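# Move the coaster can onto the turntable's orange spot

## Task

Pick the can up off the coaster and set it down upright on the orange mark of the turntable, without disturbing the other cans that are already standing on the turntable.

## Robot and tools

ROBOT. Two Doosan M1013 arms, left_arm and right_arm, each carrying a Robotiq 140 mm two-finger gripper whose fingers are rigid and cannot fold. Base positions in the scene frame: left_arm (-0.049, +0.586, 0) m and right_arm (-0.026, -0.567, 0) m. Both are turned only a tiny amount about z. A camera stand is fixed to the floor behind the arms. Loose objects may occasionally get a small random shove.

FRAMES. Every pose, velocity and target uses the scene frame. Its origin is at table-top height, halfway between the arms. +z points up, +x points out over the table, and +y points toward left_arm. Arm names do not match left or right in the images. In the gripper's own axes, the fingers point along +z and open and close along y. end_effector_position is the spot between the pads when they are shut. The fingertips reach about 33 mm past it when the gap is 40 mm or less, and about 9 mm past it when fully open. Reported poses can be off by a few centimetres, more so at long reach.

ROW FORMAT. One row is a single flat list of 20 numbers covering both arms, even if only one arm moves. The first 10 are for left_arm: x, y, z in metres, then quaternion qw, qx, qy, qz (w first), then gripper position, force_limit, speed. The next 10 give the same fields for right_arm. Pose numbers are absolute targets in the scene frame, not offsets. The three gripper numbers each lie in [-1, 1]. Position +1 is fully open (140 mm), about -0.8 is where the pads touch, and -1 closes until blocked. force_limit sets the squeeze: roughly 14 N at -1, 40 N at 0, 58 N at +1 for a slow close. speed sets how fast the fingers move: about 30 mm/s at -1, 140 at 0 and 250 at +1. A faster close grips harder. Both force_limit and speed start at +1. To keep an arm or gripper unchanged, repeat its earlier pose and gripper numbers exactly. A 0 is a real command. To hold an orientation, keep sending the same quaternion rather than copying back a drifted reading.

TOOLS.
execute_actions(actions, cameras): actions is a list of actions. Each action is up to 15 rows, one per 1/30 s step, and lasts 0.5 s. If there are fewer than 15 rows, the last row is repeated. A target more than 0.6 m from the gripper's current position along any gripper axis gets the action refused. An empty list returns state plus all camera images.
move(target, speed, blend, stop_force, zero, blocking, cameras): target is one row or a list of up to 15 rows. Each gripper follows a straight line to its pose, with no avoidance of obstacles. speed is in m/s, from 0.002 to 2, default 0.25; turning is capped at twice that in rad/s. blend is a corner radius in metres. stop_force is 10 to 80 N and ends an arm's path when it feels that much push. Do not rely on it when the gripper rotates, near singular poses, or for light pushes. zero (default true) re-zeros the force estimate first. blocking=false returns early and cannot be combined with stop_force. A move is limited to 10 s. The result adds a 'move:' line with an outcome such as done, off_target, moving, held or fault, plus limits such as paced or held.
wait(seconds 0 to 10), stop() to brake a running move, zoom_image(camera: cam_left_wrist or cam_right_wrist, region [x0,y0,x1,y1] in pixels, at most 504 each way), read_manual(section "licences"), and finished_scene(scene = current number).

MOTION LIMITS. Each step, the commanded pose is clipped to within 70 mm and 16 degrees of the measured pose. The 'Hand target' line shows where the arm was actually sent, so a far goal may need further commands. Keep paths away from an arm's own base, or its posture can flip.

RESULTS. Each arm reports position (m), wxyz quaternion and velocities. object_status codes: 0 = moving; 1 = blocked while opening; 2 = blocked while closing, which means a grip; 3 = reached the commanded position or pads met. position_measured is in counts: 3 is open, about 75 is 100 mm, 139 is 60 mm, 200 is 20 mm, 230 is pads together. 'Tool commands' shows the current gripper commands. To squeeze harder while status is 2, raise force_limit and switch position between -1 and -0.98. Other lines: Joint torques; External joint torques (outside load per joint); Flange force (along the gripper axes, including any held weight; noisy); Wrist depth (a 7x7 grid of distances in mm per wrist camera, where '-' means no value); step readings of position. Cameras are cam_left_wrist and cam_right_wrist, both 896x504. A MOTOR HOT line warns of overheating.

FAULTS AND WHAT TO AVOID. Contact torque at a joint's limit stops that arm for 10 s. The limits are 295 N m for waist and shoulder, 139 N m for the elbow, and 39.1 N m for the three wrist joints. An outside force of 144 N does the same. Overheating from holding loads, stretching out or pushing at an unreachable pose brakes the arm for 30 to 60 s. The arms are stiff, so aiming even slightly past a firm contact, or touching at speed, invites a fault. Approach slowly and back off after contact. A clearance check blocks commands that bring the arms too close together, but contact can still happen. Pressing the arms into each other, or closing one gripper on the other's fingers, can fail the scene. Do not drop the can, release it while it is moving, knock over the turntable cans, or let anything leave the table. The can must stay upright on the orange spot after the robot lets go.

Each tool is called after "Request:" as name(argument=value, ...), one argument or row to a line, values as JSON.

## Session

Request:
execute_actions(
  actions=[],
)

Scene clock: 0.00 s.
left_arm: end_effector_position=(+0.1451, +0.2737, +0.2485) position_measured=3 object_status=3 end_effector_quat_wxyz=(+0.014, +0.759, +0.177, +0.626) | right_arm: end_effector_position=(+0.2665, -0.2274, +0.3839) position_measured=3 object_status=3 end_effector_quat_wxyz=(-0.474, +0.311, +0.822, +0.056)
Joint positions: left_arm=[-1.966 0.104 2.399 0.946 1.731 -1.303] | right_arm=[0.367 0.094 1.852 0.691 1.927 -0.542]
Joint velocities: within noise
Joint torques (N m): no reading
External joint torques (N m): no reading
Flange force (N): no reading
Wrist depth (mm): cam_left_wrist=[- 2884 1881 2732 2449 - 2257 / 181 249 - - 1778 1937 2238 / 180 226 - - 2297 - 1952 / 183 126 582 - - 133 111 / 90 116 - 446 491 413 96 / - 349 373 414 460 412 96 / - 316 334 340 - 393 -] | cam_right_wrist=[- 2861 2829 2861 - 773 738 / 321 2710 - - - - - / 340 397 2258 - - 644 - / 359 121 - - 606 139 - / 91 118 - - - - 93 / 91 505 - - - 419 98 / - 499 501 - 398 381 -]
Hand target: left_arm +0.1451, +0.2737, +0.2485; +0.014, +0.759, +0.177, +0.626 | right_arm +0.2665, -0.2274, +0.3839; -0.474, +0.311, +0.822, +0.056
Tool commands: left_gripper/position=+1.0 left_gripper/force_limit=+1.0 left_gripper/speed=+1.0 right_gripper/position=+1.0 right_gripper/force_limit=+1.0 right_gripper/speed=+1.0

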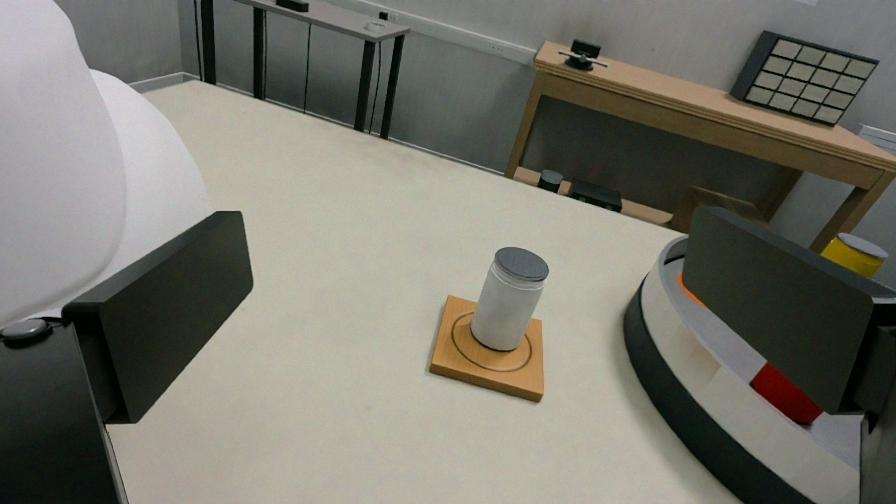

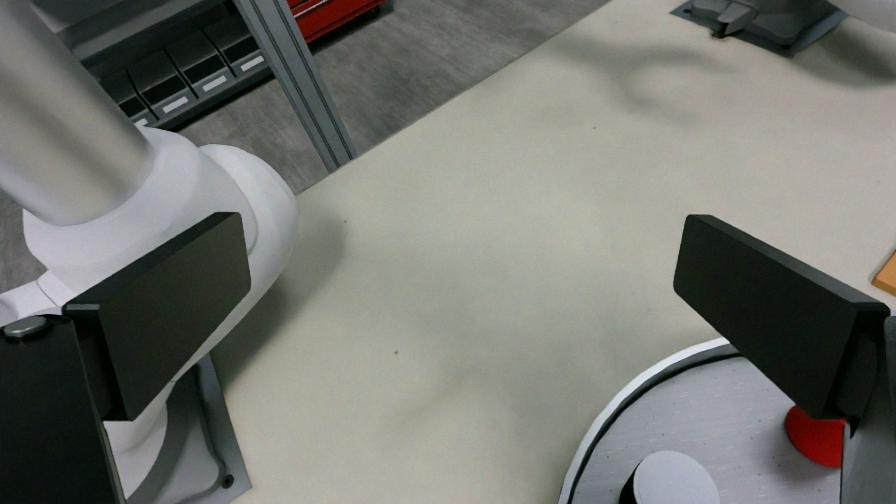

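Request:
move(
  target=[0.38,0.2,0.45,0,0.7071,0.7071,0,1,1,1,0.26,-0.40,0.40,-0.474,0.311,0.822,0.056,1,1,1],
  speed=0.5,
  cameras=["cam_left_wrist","cam_right_wrist"],
)

Scene clock: 3.07 s.
left_arm: end_effector_position=(+0.3800, +0.2000, +0.4500) position_measured=3 object_status=3 end_effector_quat_wxyz=(+0.000, +0.707, +0.707, +0.000) | right_arm: end_effector_position=(+0.2600, -0.4000, +0.4000) position_measured=3 object_status=3 end_effector_quat_wxyz=(-0.474, +0.311, +0.822, +0.056)
Joint positions: left_arm=[-0.787 0.028 1.525 0 1.589 -0.793] | right_arm=[0.062 0.013 1.907 0.473 2.107 -0.791]
Joint torques (N m): left_arm=[-2.63 -43.89 -41.83 4.33 -0.17 0.05] | right_arm=[0.74 -38.8 -39.94 5.19 1.58 0.04]
External joint torques (N m): left_arm=[2.59 -1.29 -0.44 0.04 0.19 -0.05] | right_arm=[-0.74 -1.2 1.32 -0.5 0.42 -0.05]
Flange force (N): left_arm=[4.0 2.2 -1.1] | right_arm=[-0.4 -4.5 2.2]
Wrist depth (mm): cam_left_wrist=[- - 516 528 - 528 - / - 578 - 533 - - 1345 / 582 - - - - 561 1338 / 593 117 - 548 551 133 1466 / 90 109 - 579 582 487 96 / - 102 - 617 621 605 96 / - 775 - 651 657 565 -] | cam_right_wrist=[2524 304 313 2798 2861 825 - / 2384 2739 360 817 738 - - / 2798 2600 384 444 - - 614 / 2076 121 419 494 - 139 475 / 91 386 441 - - - 93 / - 430 529 - - - 98 / - - - - 445 410 -]
Hand target: left_arm +0.3800, +0.2000, +0.4500; +0.000, +0.707, +0.707, +0.000 | right_arm +0.2600, -0.4000, +0.4000; -0.474, +0.311, +0.822, +0.056
Off the commanded pose: left_arm 0.000 m, 0 deg | right_arm 0.000 m, 0 deg.
move: done

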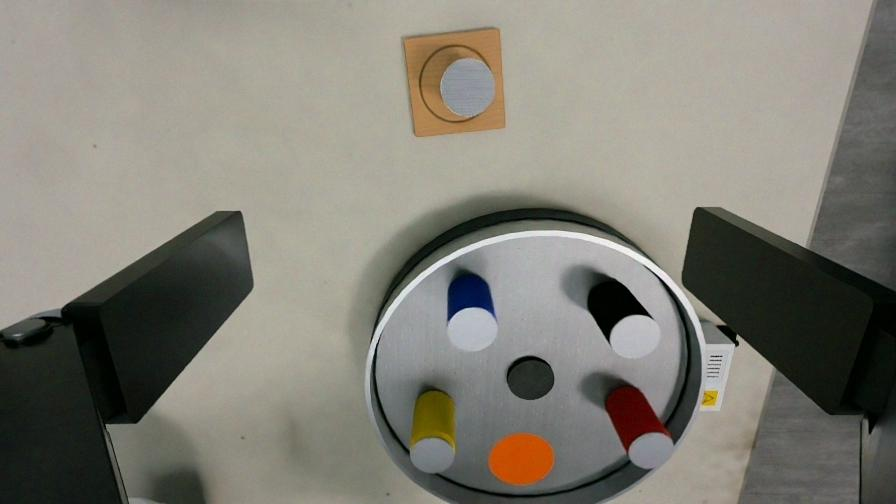

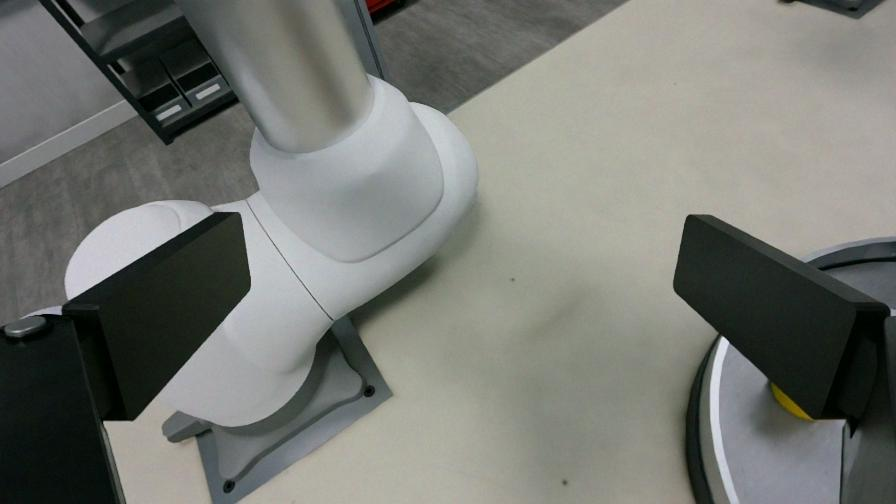

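Request:
move(
  target=[0.393,0.24,0.2,0,0.7071,0.7071,0,1,1,1,0.26,-0.40,0.40,-0.474,0.311,0.822,0.056,1,1,1],
  speed=0.4,
  cameras=["cam_left_wrist"],
)

Scene clock: 4.90 s.
left_arm: end_effector_position=(+0.3930, +0.2400, +0.2001) position_measured=3 object_status=3 end_effector_quat_wxyz=(+0.000, +0.707, +0.707, +0.000) | right_arm: end_effector_position=(+0.2600, -0.4000, +0.4000) position_measured=3 object_status=3 end_effector_quat_wxyz=(-0.474, +0.311, +0.822, +0.056)
Joint positions: left_arm=[-0.72 0.088 1.922 0 1.132 -0.727] | right_arm=[0.062 0.013 1.907 0.473 2.107 -0.791]
Joint torques (N m): left_arm=[-2.3 -46.58 -37.6 4.18 -0.43 0.06] | right_arm=[-0.03 -38.72 -39.86 5.14 1.54 0.04]
External joint torques (N m): left_arm=[2.21 -0.78 -0.64 -0.22 0.45 -0.06] | right_arm=[-0.02 -0.91 1.39 -0.46 0.45 -0.05]
Flange force (N): left_arm=[2.9 2.5 -2.2] | right_arm=[0.0 -3.1 2.6]
Wrist depth (mm): cam_left_wrist=[296 293 293 295 295 291 293 / 310 310 309 298 310 312 309 / 326 330 326 227 325 323 326 / 338 126 344 329 344 142 335 / 90 109 365 363 358 133 96 / - 389 394 345 315 336 96 / - 413 409 341 341 345 -] | cam_right_wrist=[2452 314 315 - 900 864 - / 2384 2710 357 802 766 738 - / 2710 2499 383 442 711 - 599 / 2163 121 422 473 - 139 478 / 91 389 445 - - - 93 / - 429 526 - - - 98 / - - - 509 - 401 -]
Hand target: left_arm +0.3930, +0.2400, +0.2000; +0.000, +0.707, +0.707, +0.000 | right_arm +0.2600, -0.4000, +0.4000; -0.474, +0.311, +0.822, +0.056
Off the commanded pose: left_arm 0.000 m, 0 deg | right_arm 0.000 m, 0 deg.
move: done
Images, in order (width x height): cam_left_wrist 896x504.

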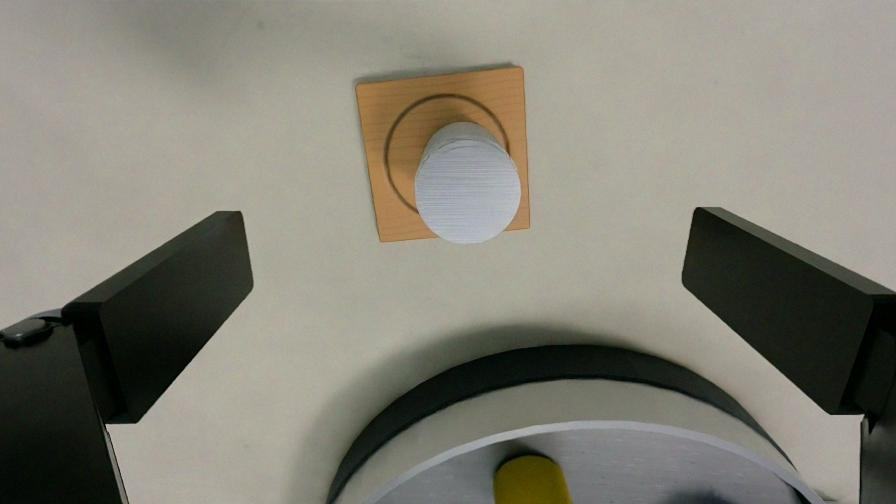

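Request:
move(
  target=[0.394,0.24,0.072,0,0.7071,0.7071,0,1,-1,-1,0.26,-0.40,0.40,-0.474,0.311,0.822,0.056,1,1,1],
  speed=0.2,
  cameras=["cam_left_wrist","cam_right_wrist"],
)

Request:
move(
  target=[0.394,0.24,0.072,0,0.7071,0.7071,0,-1,-1,-1,0.26,-0.40,0.40,-0.474,0.311,0.822,0.056,1,1,1],
  cameras=["cam_left_wrist","cam_right_wrist"],
)

Scene clock: 6.37 s.
left_arm: end_effector_position=(+0.3940, +0.2400, +0.0721) position_measured=3 object_status=3 end_effector_quat_wxyz=(+0.000, +0.707, +0.707, +0.000) | right_arm: end_effector_position=(+0.2600, -0.4000, +0.4000) position_measured=3 object_status=3 end_effector_quat_wxyz=(-0.474, +0.311, +0.822, +0.056)
Joint positions: left_arm=[-0.719 0.209 2.048 0 0.884 -0.725] | right_arm=[0.062 0.013 1.907 0.473 2.107 -0.791]
Joint torques (N m): left_arm=[-2.03 -51.97 -32.13 3.52 -0.15 0.02] | right_arm=[0.09 -38.79 -39.75 5.22 1.58 0.06]
External joint torques (N m): left_arm=[1.89 -2.22 -0.56 -0.13 0.18 -0.02] | right_arm=[-0.09 -1.28 1.15 -0.53 0.42 -0.07]
Flange force (N): left_arm=[3.8 0.6 -3.4] | right_arm=[0.3 -3.5 2.4]
Wrist depth (mm): cam_left_wrist=[178 179 178 178 178 177 177 / 187 187 179 175 175 187 187 / 198 197 188 168 184 196 196 / 206 126 204 102 107 142 118 / 90 116 222 107 108 220 96 / - 231 234 114 230 233 96 / - 246 249 249 247 246 -] | cam_right_wrist=[2011 305 315 2861 - 802 - / - 2682 356 482 - - - / 3301 2499 384 443 - - - / 2406 121 423 466 - 139 479 / 91 389 449 - - - 93 / - 431 531 - 505 421 98 / - - 528 - 486 412 -]
Hand target: left_arm +0.3940, +0.2400, +0.0720; +0.000, +0.707, +0.707, +0.000 | right_arm +0.2600, -0.4000, +0.4000; -0.474, +0.311, +0.822, +0.056
Off the commanded pose: left_arm 0.000 m, 0 deg | right_arm 0.000 m, 0 deg.
move: done

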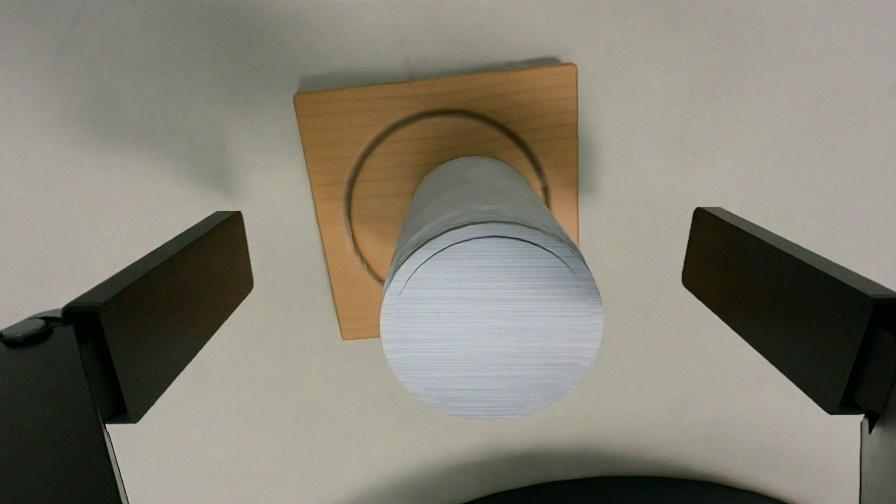

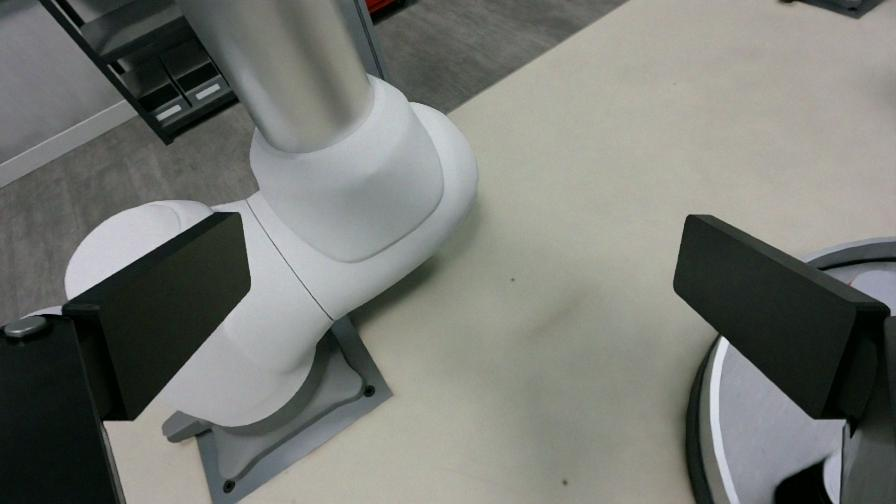

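Scene clock: 9.67 s.
left_arm: end_effector_position=(+0.3940, +0.2400, +0.0720) position_measured=151 object_status=2 end_effector_quat_wxyz=(+0.000, +0.707, +0.707, +0.000) | right_arm: end_effector_position=(+0.2600, -0.4000, +0.4000) position_measured=3 object_status=3 end_effector_quat_wxyz=(-0.474, +0.311, +0.822, +0.056)
Joint positions: left_arm=[-0.719 0.209 2.048 0 0.884 -0.725] | right_arm=[0.062 0.013 1.907 0.473 2.107 -0.791]
Joint torques (N m): left_arm=[-2.29 -49.97 -30.86 3.52 -0.11 0.04] | right_arm=[0.63 -38.5 -39.9 5.16 1.56 0]
External joint torques (N m): left_arm=[2.29 -4.44 -1.78 -0.14 0.13 -0.04] | right_arm=[-0.72 -0.79 1.45 -0.49 0.42 -0.01]
Flange force (N): left_arm=[4.8 0.3 -6.8] | right_arm=[-0.8 -4.0 2.2]
Wrist depth (mm): cam_left_wrist=[178 178 178 178 177 178 178 / 187 186 179 175 178 187 187 / 197 197 183 158 185 198 196 / - 205 130 102 104 205 207 / 217 83 92 107 107 91 91 / - - - 113 113 - 70 / - - - 248 - - 68] | cam_right_wrist=[2452 312 314 3140 2340 - 727 / 4517 2627 358 469 - - 667 / 2739 2499 384 436 - 625 595 / 2319 121 423 464 - 139 458 / 91 387 453 597 - - 94 / - 428 524 - - - 98 / - - - - - 402 -]
Hand target: left_arm +0.3940, +0.2400, +0.0720; +0.000, +0.707, +0.707, +0.000 | right_arm +0.2600, -0.4000, +0.4000; -0.474, +0.311, +0.822, +0.056
Off the commanded pose: left_arm 0.000 m, 0 deg | right_arm 0.000 m, 0 deg.
move: done

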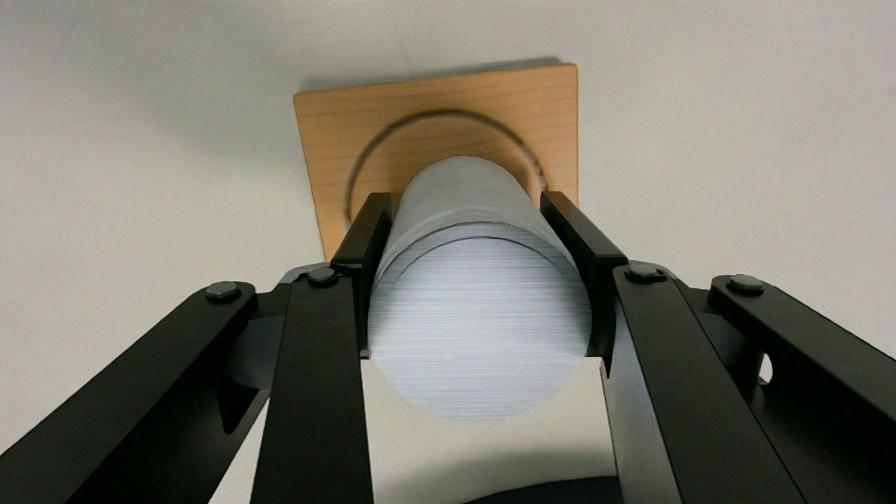

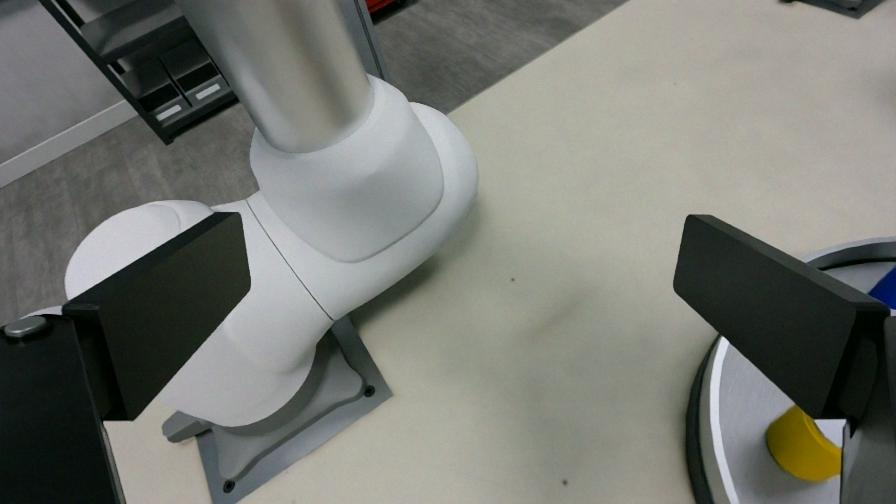

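Request:
move(
  target=[0.394,0.24,0.25,0,0.7071,0.7071,0,-1,-1,-1,0.22,-0.32,0.44,0.164,-0.312,0.935,0.055,1,1,1],
  speed=0.35,
  cameras=["cam_right_wrist"],
)

Request:
wait(
  seconds=0.4,
  cameras=["cam_right_wrist"],
)

Request:
wait(
  seconds=0.4,
  cameras=["cam_right_wrist"],
)

Request:
wait(
  seconds=0.4,
  cameras=["cam_right_wrist"],
)

Request:
wait(
  seconds=0.8,
  cameras=["cam_right_wrist"],
)

Request:
wait(
  seconds=1.5,
  cameras=["cam_right_wrist"],
)

Scene clock: 13.57 s.
left_arm: end_effector_position=(+0.3940, +0.2400, +0.2500) position_measured=151 object_status=2 end_effector_quat_wxyz=(+0.000, +0.707, +0.707, +0.000) | right_arm: end_effector_position=(+0.2200, -0.3200, +0.4400) position_measured=3 object_status=3 end_effector_quat_wxyz=(+0.164, -0.312, +0.934, +0.055)
Joint positions: left_arm=[-0.719 0.056 1.859 0 1.226 -0.725] | right_arm=[0.763 -0.543 1.99 -0.022 1.349 -1.506]
Joint torques (N m): left_arm=[-2.08 -44.92 -39.88 4.3 -0.14 0.06] | right_arm=[3.14 11.06 -45.04 5.08 -1.28 0.03]
External joint torques (N m): left_arm=[2.03 -0.45 0.23 -0.2 0.16 -0.06] | right_arm=[-3.28 0.72 2.01 -0.81 0.38 -0.02]
Flange force (N): left_arm=[3.3 1.5 -0.3] | right_arm=[0.8 -13.0 2.9]
Wrist depth (mm): cam_left_wrist=[342 340 335 339 340 339 339 / 358 354 357 347 358 342 360 / 377 377 373 151 371 - 381 / 397 397 126 102 103 392 381 / - 83 92 107 107 91 409 / - - - 113 112 - 70 / - - - 409 - - 68] | cam_right_wrist=[- - - - - - - / - 572 - 529 - - 589 / 642 - 577 572 584 645 - / 2027 118 636 664 634 139 - / 91 138 792 738 800 - 93 / 91 2340 2654 2829 - - 98 / - 2926 2926 3218 3433 602 -]
Hand target: left_arm +0.3940, +0.2400, +0.2500; +0.000, +0.707, +0.707, +0.000 | right_arm +0.2200, -0.3200, +0.4400; +0.164, -0.312, +0.934, +0.055
Off the commanded pose: left_arm 0.000 m, 0 deg | right_arm 0.000 m, 0 deg.
move: done
Images, in order (width x height): cam_right_wrist 896x504.

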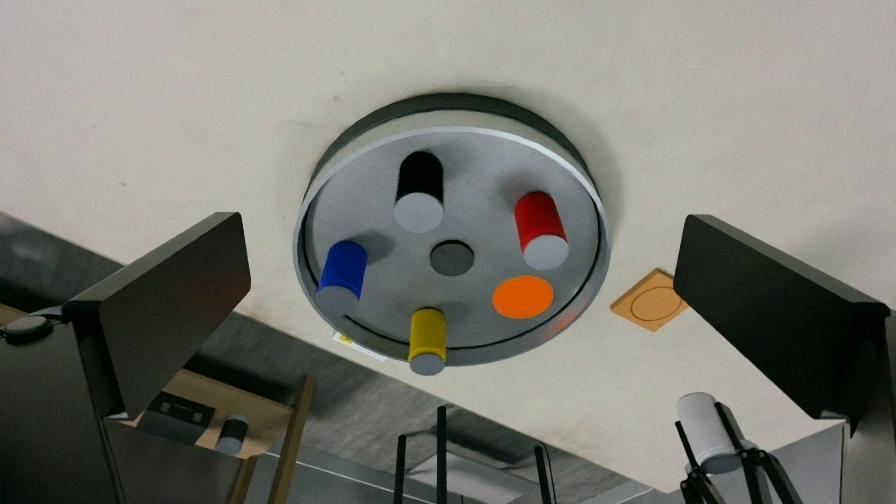

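Scene clock: 13.97 s.
left_arm: end_effector_position=(+0.3940, +0.2400, +0.2500) position_measured=151 object_status=2 end_effector_quat_wxyz=(+0.000, +0.707, +0.707, +0.000) | right_arm: end_effector_position=(+0.2200, -0.3200, +0.4400) position_measured=3 object_status=3 end_effector_quat_wxyz=(+0.164, -0.312, +0.934, +0.055)
Joint positions: left_arm=[-0.719 0.056 1.859 0 1.226 -0.725] | right_arm=[0.763 -0.544 1.99 -0.022 1.349 -1.506]
Joint torques (N m): left_arm=[-2.03 -44.81 -40.07 4.31 -0.11 0.04] | right_arm=[0.15 9.53 -44.74 4.75 -1.28 0.07]
External joint torques (N m): left_arm=[2.01 -0.8 0.39 -0.2 0.14 -0.04] | right_arm=[-0.14 1.51 1.59 -0.47 0.38 -0.07]
Flange force (N): left_arm=[3.8 0.8 -0.2] | right_arm=[-0.3 0.1 2.3]
Wrist depth (mm): cam_left_wrist=[- 342 342 341 339 340 337 / 363 360 358 345 357 357 361 / 377 376 377 151 370 373 376 / 397 401 125 102 108 393 402 / 412 83 92 106 107 91 91 / - - - 113 112 - 70 / - - - 404 - - 68] | cam_right_wrist=[- - 537 - - 525 - / 566 576 556 531 - 597 - / - - 596 573 597 - - / 1879 118 616 655 644 139 - / 91 139 771 742 738 - 93 / - 2406 2682 2893 - - 98 / - 2239 2768 3029 3387 589 -]
Hand target: left_arm +0.3940, +0.2400, +0.2500; +0.000, +0.707, +0.707, +0.000 | right_arm +0.2200, -0.3200, +0.4400; +0.164, -0.312, +0.934, +0.055
Tool commands: left_gripper/position=-1.0 left_gripper/force_limit=-1.0 left_gripper/speed=-1.0 right_gripper/position=+1.0 right_gripper/force_limit=+1.0 right_gripper/speed=+1.0
Off the commanded pose: left_arm 0.000 m, 0 deg | right_arm 0.000 m, 0 deg.
wait: 0.40 s; at rest by 0.17 s
Images, in order (width x height): cam_right_wrist 896x504.

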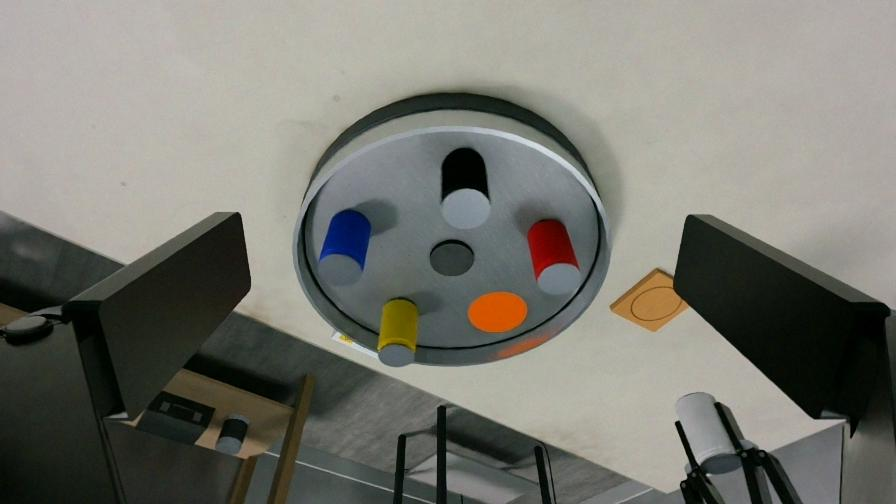

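Scene clock: 14.37 s.
left_arm: end_effector_position=(+0.3940, +0.2400, +0.2500) position_measured=151 object_status=2 end_effector_quat_wxyz=(+0.000, +0.707, +0.707, +0.000) | right_arm: end_effector_position=(+0.2200, -0.3200, +0.4400) position_measured=3 object_status=3 end_effector_quat_wxyz=(+0.164, -0.312, +0.934, +0.055)
Joint positions: left_arm=[-0.719 0.056 1.859 0 1.226 -0.725] | right_arm=[0.763 -0.544 1.99 -0.022 1.349 -1.506]
Joint torques (N m): left_arm=[-2.07 -44.81 -40.05 4.34 -0.1 0.06] | right_arm=[0.66 9.76 -44.5 4.8 -1.27 0.02]
External joint torques (N m): left_arm=[2.04 -0.69 0.36 -0.22 0.13 -0.06] | right_arm=[-0.6 1.1 1.25 -0.51 0.38 -0.01]
Flange force (N): left_arm=[3.7 1.0 -0.2] | right_arm=[-0.2 -1.7 1.7]
Wrist depth (mm): cam_left_wrist=[341 338 343 339 336 336 338 / 358 353 359 346 359 363 354 / 378 - 372 151 374 - 375 / 391 391 110 102 103 397 396 / - 83 92 107 107 91 91 / - - - 113 112 - 70 / - - - 379 - - 68] | cam_right_wrist=[- - - - - - 539 / - - 570 535 - - 557 / - - 576 568 582 - 648 / 1965 118 677 657 655 139 - / 91 797 719 759 795 - 93 / 91 2319 2574 2654 - 983 98 / - - 2829 3029 3387 599 -]
Hand target: left_arm +0.3940, +0.2400, +0.2500; +0.000, +0.707, +0.707, +0.000 | right_arm +0.2200, -0.3200, +0.4400; +0.164, -0.312, +0.934, +0.055
Tool commands: left_gripper/position=-1.0 left_gripper/force_limit=-1.0 left_gripper/speed=-1.0 right_gripper/position=+1.0 right_gripper/force_limit=+1.0 right_gripper/speed=+1.0
Off the commanded pose: left_arm 0.000 m, 0 deg | right_arm 0.000 m, 0 deg.
wait: 0.40 s; at rest by 0.17 s
Images, in order (width x height): cam_right_wrist 896x504.

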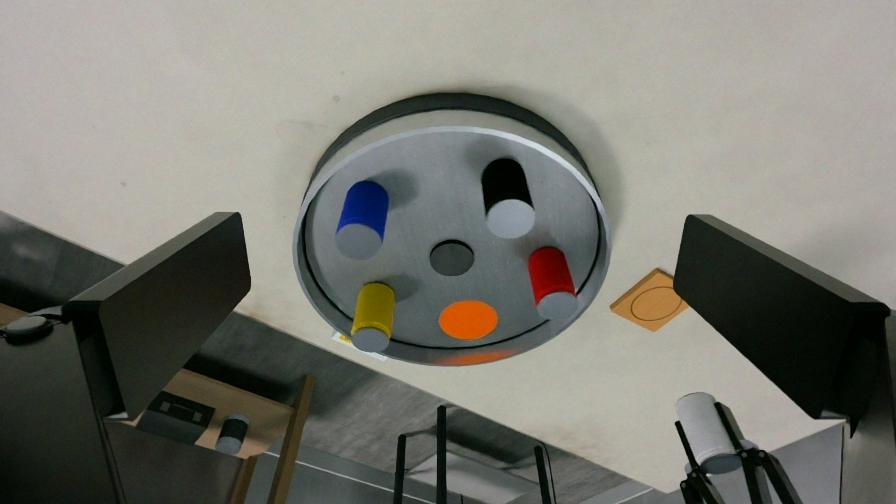

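Scene clock: 14.77 s.
left_arm: end_effector_position=(+0.3940, +0.2400, +0.2500) position_measured=151 object_status=2 end_effector_quat_wxyz=(+0.000, +0.707, +0.707, +0.000) | right_arm: end_effector_position=(+0.2200, -0.3200, +0.4400) position_measured=3 object_status=3 end_effector_quat_wxyz=(+0.164, -0.312, +0.934, +0.055)
Joint positions: left_arm=[-0.719 0.056 1.859 0 1.226 -0.725] | right_arm=[0.763 -0.544 1.99 -0.022 1.349 -1.506]
Joint torques (N m): left_arm=[-2.27 -44.84 -40.05 4.3 -0.09 0.04] | right_arm=[0.16 9.7 -44.81 4.79 -1.28 0.04]
External joint torques (N m): left_arm=[2.22 -1.05 0.17 -0.17 0.12 -0.04] | right_arm=[-0.16 1.32 1.65 -0.51 0.39 -0.04]
Flange force (N): left_arm=[4.1 1.0 -0.6] | right_arm=[0.1 0.1 2.3]
Wrist depth (mm): cam_left_wrist=[340 346 340 337 338 339 341 / 357 356 355 347 360 360 360 / 378 375 370 151 372 389 378 / 399 - 126 102 109 391 396 / 417 83 92 107 107 91 85 / - - - 113 112 - 70 / - - - 411 - - 68] | cam_right_wrist=[- 520 519 - - - - / - - - 523 - - - / 631 - 556 575 581 - - / 1879 118 652 655 662 139 - / 91 118 727 764 721 - 93 / - 2258 2574 2768 - - 98 / - 2654 3102 3065 3343 590 -]
Hand target: left_arm +0.3940, +0.2400, +0.2500; +0.000, +0.707, +0.707, +0.000 | right_arm +0.2200, -0.3200, +0.4400; +0.164, -0.312, +0.934, +0.055
Tool commands: left_gripper/position=-1.0 left_gripper/force_limit=-1.0 left_gripper/speed=-1.0 right_gripper/position=+1.0 right_gripper/force_limit=+1.0 right_gripper/speed=+1.0
Off the commanded pose: left_arm 0.000 m, 0 deg | right_arm 0.000 m, 0 deg.
wait: 0.40 s; at rest by 0.17 s
Images, in order (width x height): cam_right_wrist 896x504.

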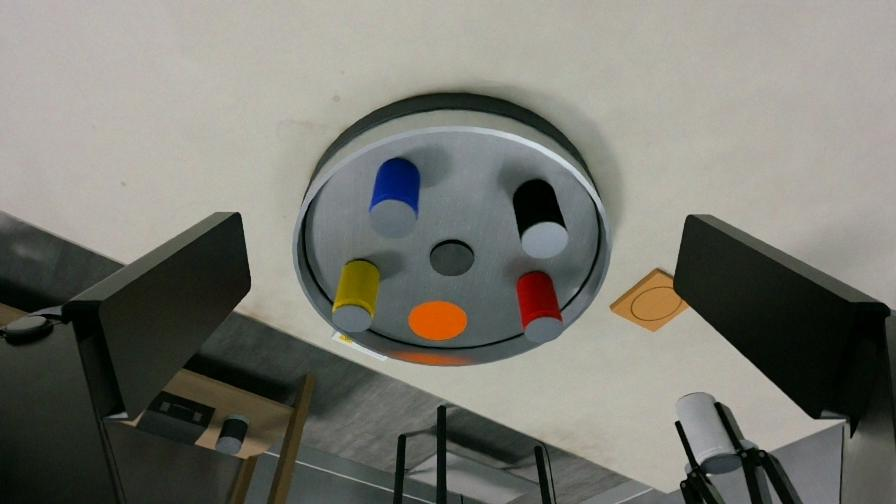

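Scene clock: 15.57 s.
left_arm: end_effector_position=(+0.3940, +0.2400, +0.2500) position_measured=151 object_status=2 end_effector_quat_wxyz=(+0.000, +0.707, +0.707, +0.000) | right_arm: end_effector_position=(+0.2200, -0.3200, +0.4400) position_measured=3 object_status=3 end_effector_quat_wxyz=(+0.164, -0.312, +0.934, +0.055)
Joint positions: left_arm=[-0.719 0.056 1.859 0 1.226 -0.725] | right_arm=[0.763 -0.544 1.99 -0.022 1.349 -1.506]
Joint torques (N m): left_arm=[-2.4 -44.9 -39.98 4.35 -0.11 0.07] | right_arm=[0.47 9.6 -44.58 4.82 -1.27 0.05]
External joint torques (N m): left_arm=[2.27 -1.02 0.22 -0.24 0.14 -0.07] | right_arm=[-0.47 1.37 1.41 -0.53 0.38 -0.05]
Flange force (N): left_arm=[4.1 1.1 -0.6] | right_arm=[-0.4 -1.2 2.0]
Wrist depth (mm): cam_left_wrist=[339 339 - 339 340 340 330 / - 345 358 345 358 355 355 / 379 - 374 151 373 375 371 / 395 397 110 102 109 386 - / - 83 92 106 107 91 80 / - - - 114 112 - 70 / - - - 392 - - 68] | cam_right_wrist=[510 530 - 544 - - - / - 579 565 542 597 577 - / - - 589 572 610 650 667 / - 118 639 660 647 139 - / 91 118 828 740 715 - 93 / - 2278 2654 1091 - 940 98 / - 2574 3218 3301 3218 616 -]
Hand target: left_arm +0.3940, +0.2400, +0.2500; +0.000, +0.707, +0.707, +0.000 | right_arm +0.2200, -0.3200, +0.4400; +0.164, -0.312, +0.934, +0.055
Tool commands: left_gripper/position=-1.0 left_gripper/force_limit=-1.0 left_gripper/speed=-1.0 right_gripper/position=+1.0 right_gripper/force_limit=+1.0 right_gripper/speed=+1.0
Off the commanded pose: left_arm 0.000 m, 0 deg | right_arm 0.000 m, 0 deg.
wait: 0.80 s; at rest by 0.17 s
Images, in order (width x height): cam_right_wrist 896x504.

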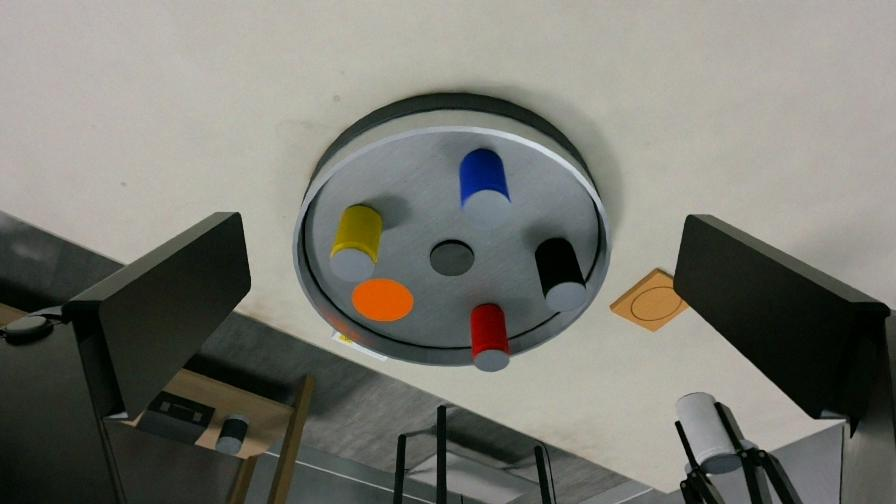

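Scene clock: 17.07 s.
left_arm: end_effector_position=(+0.3940, +0.2400, +0.2500) position_measured=151 object_status=2 end_effector_quat_wxyz=(+0.000, +0.707, +0.707, +0.000) | right_arm: end_effector_position=(+0.2200, -0.3200, +0.4400) position_measured=3 object_status=3 end_effector_quat_wxyz=(+0.164, -0.312, +0.934, +0.055)
Joint positions: left_arm=[-0.719 0.056 1.859 0 1.226 -0.725] | right_arm=[0.763 -0.544 1.99 -0.022 1.349 -1.506]
Joint torques (N m): left_arm=[-2.4 -45.14 -40.02 4.29 -0.1 0.03] | right_arm=[0.15 10.07 -44.53 4.77 -1.24 0]
External joint torques (N m): left_arm=[2.5 -0.91 0.21 -0.16 0.12 -0.03] | right_arm=[-0.14 1.03 1.4 -0.49 0.34 0]
Flange force (N): left_arm=[4.4 1.5 -0.5] | right_arm=[0.3 0.3 1.9]
Wrist depth (mm): cam_left_wrist=[346 338 339 345 343 341 339 / 356 360 355 346 357 348 353 / 378 379 375 151 375 384 382 / 397 389 126 102 103 394 394 / - 83 92 107 107 91 80 / - - - 113 112 - 70 / - - - 382 - - 68] | cam_right_wrist=[- - 524 509 - - - / - - 579 522 - - - / - - 610 568 589 - - / 1839 118 658 660 650 140 723 / 91 127 694 738 773 - 93 / - 2278 2549 2524 - - 98 / - 2926 3102 2926 - 595 -]
Hand target: left_arm +0.3940, +0.2400, +0.2500; +0.000, +0.707, +0.707, +0.000 | right_arm +0.2200, -0.3200, +0.4400; +0.164, -0.312, +0.934, +0.055
Tool commands: left_gripper/position=-1.0 left_gripper/force_limit=-1.0 left_gripper/speed=-1.0 right_gripper/position=+1.0 right_gripper/force_limit=+1.0 right_gripper/speed=+1.0
Off the commanded pose: left_arm 0.000 m, 0 deg | right_arm 0.000 m, 0 deg.
wait: 1.50 s; at rest by 0.17 s
Images, in order (width x height): cam_right_wrist 896x504.

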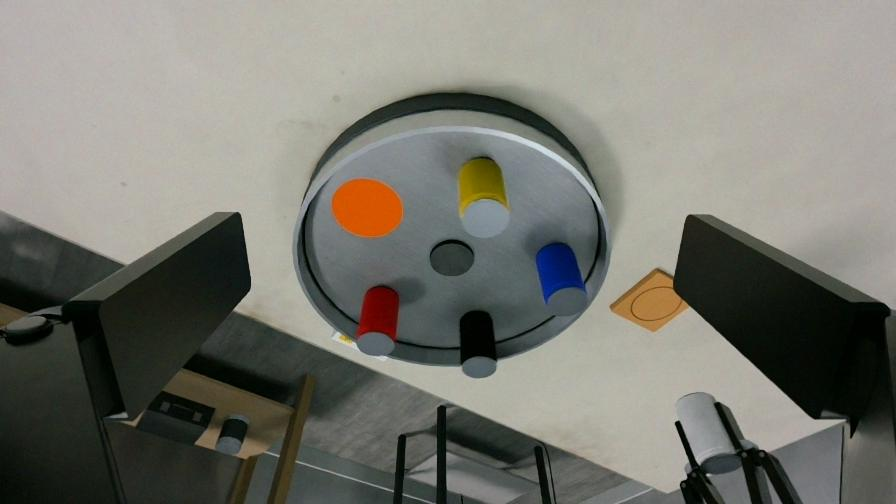

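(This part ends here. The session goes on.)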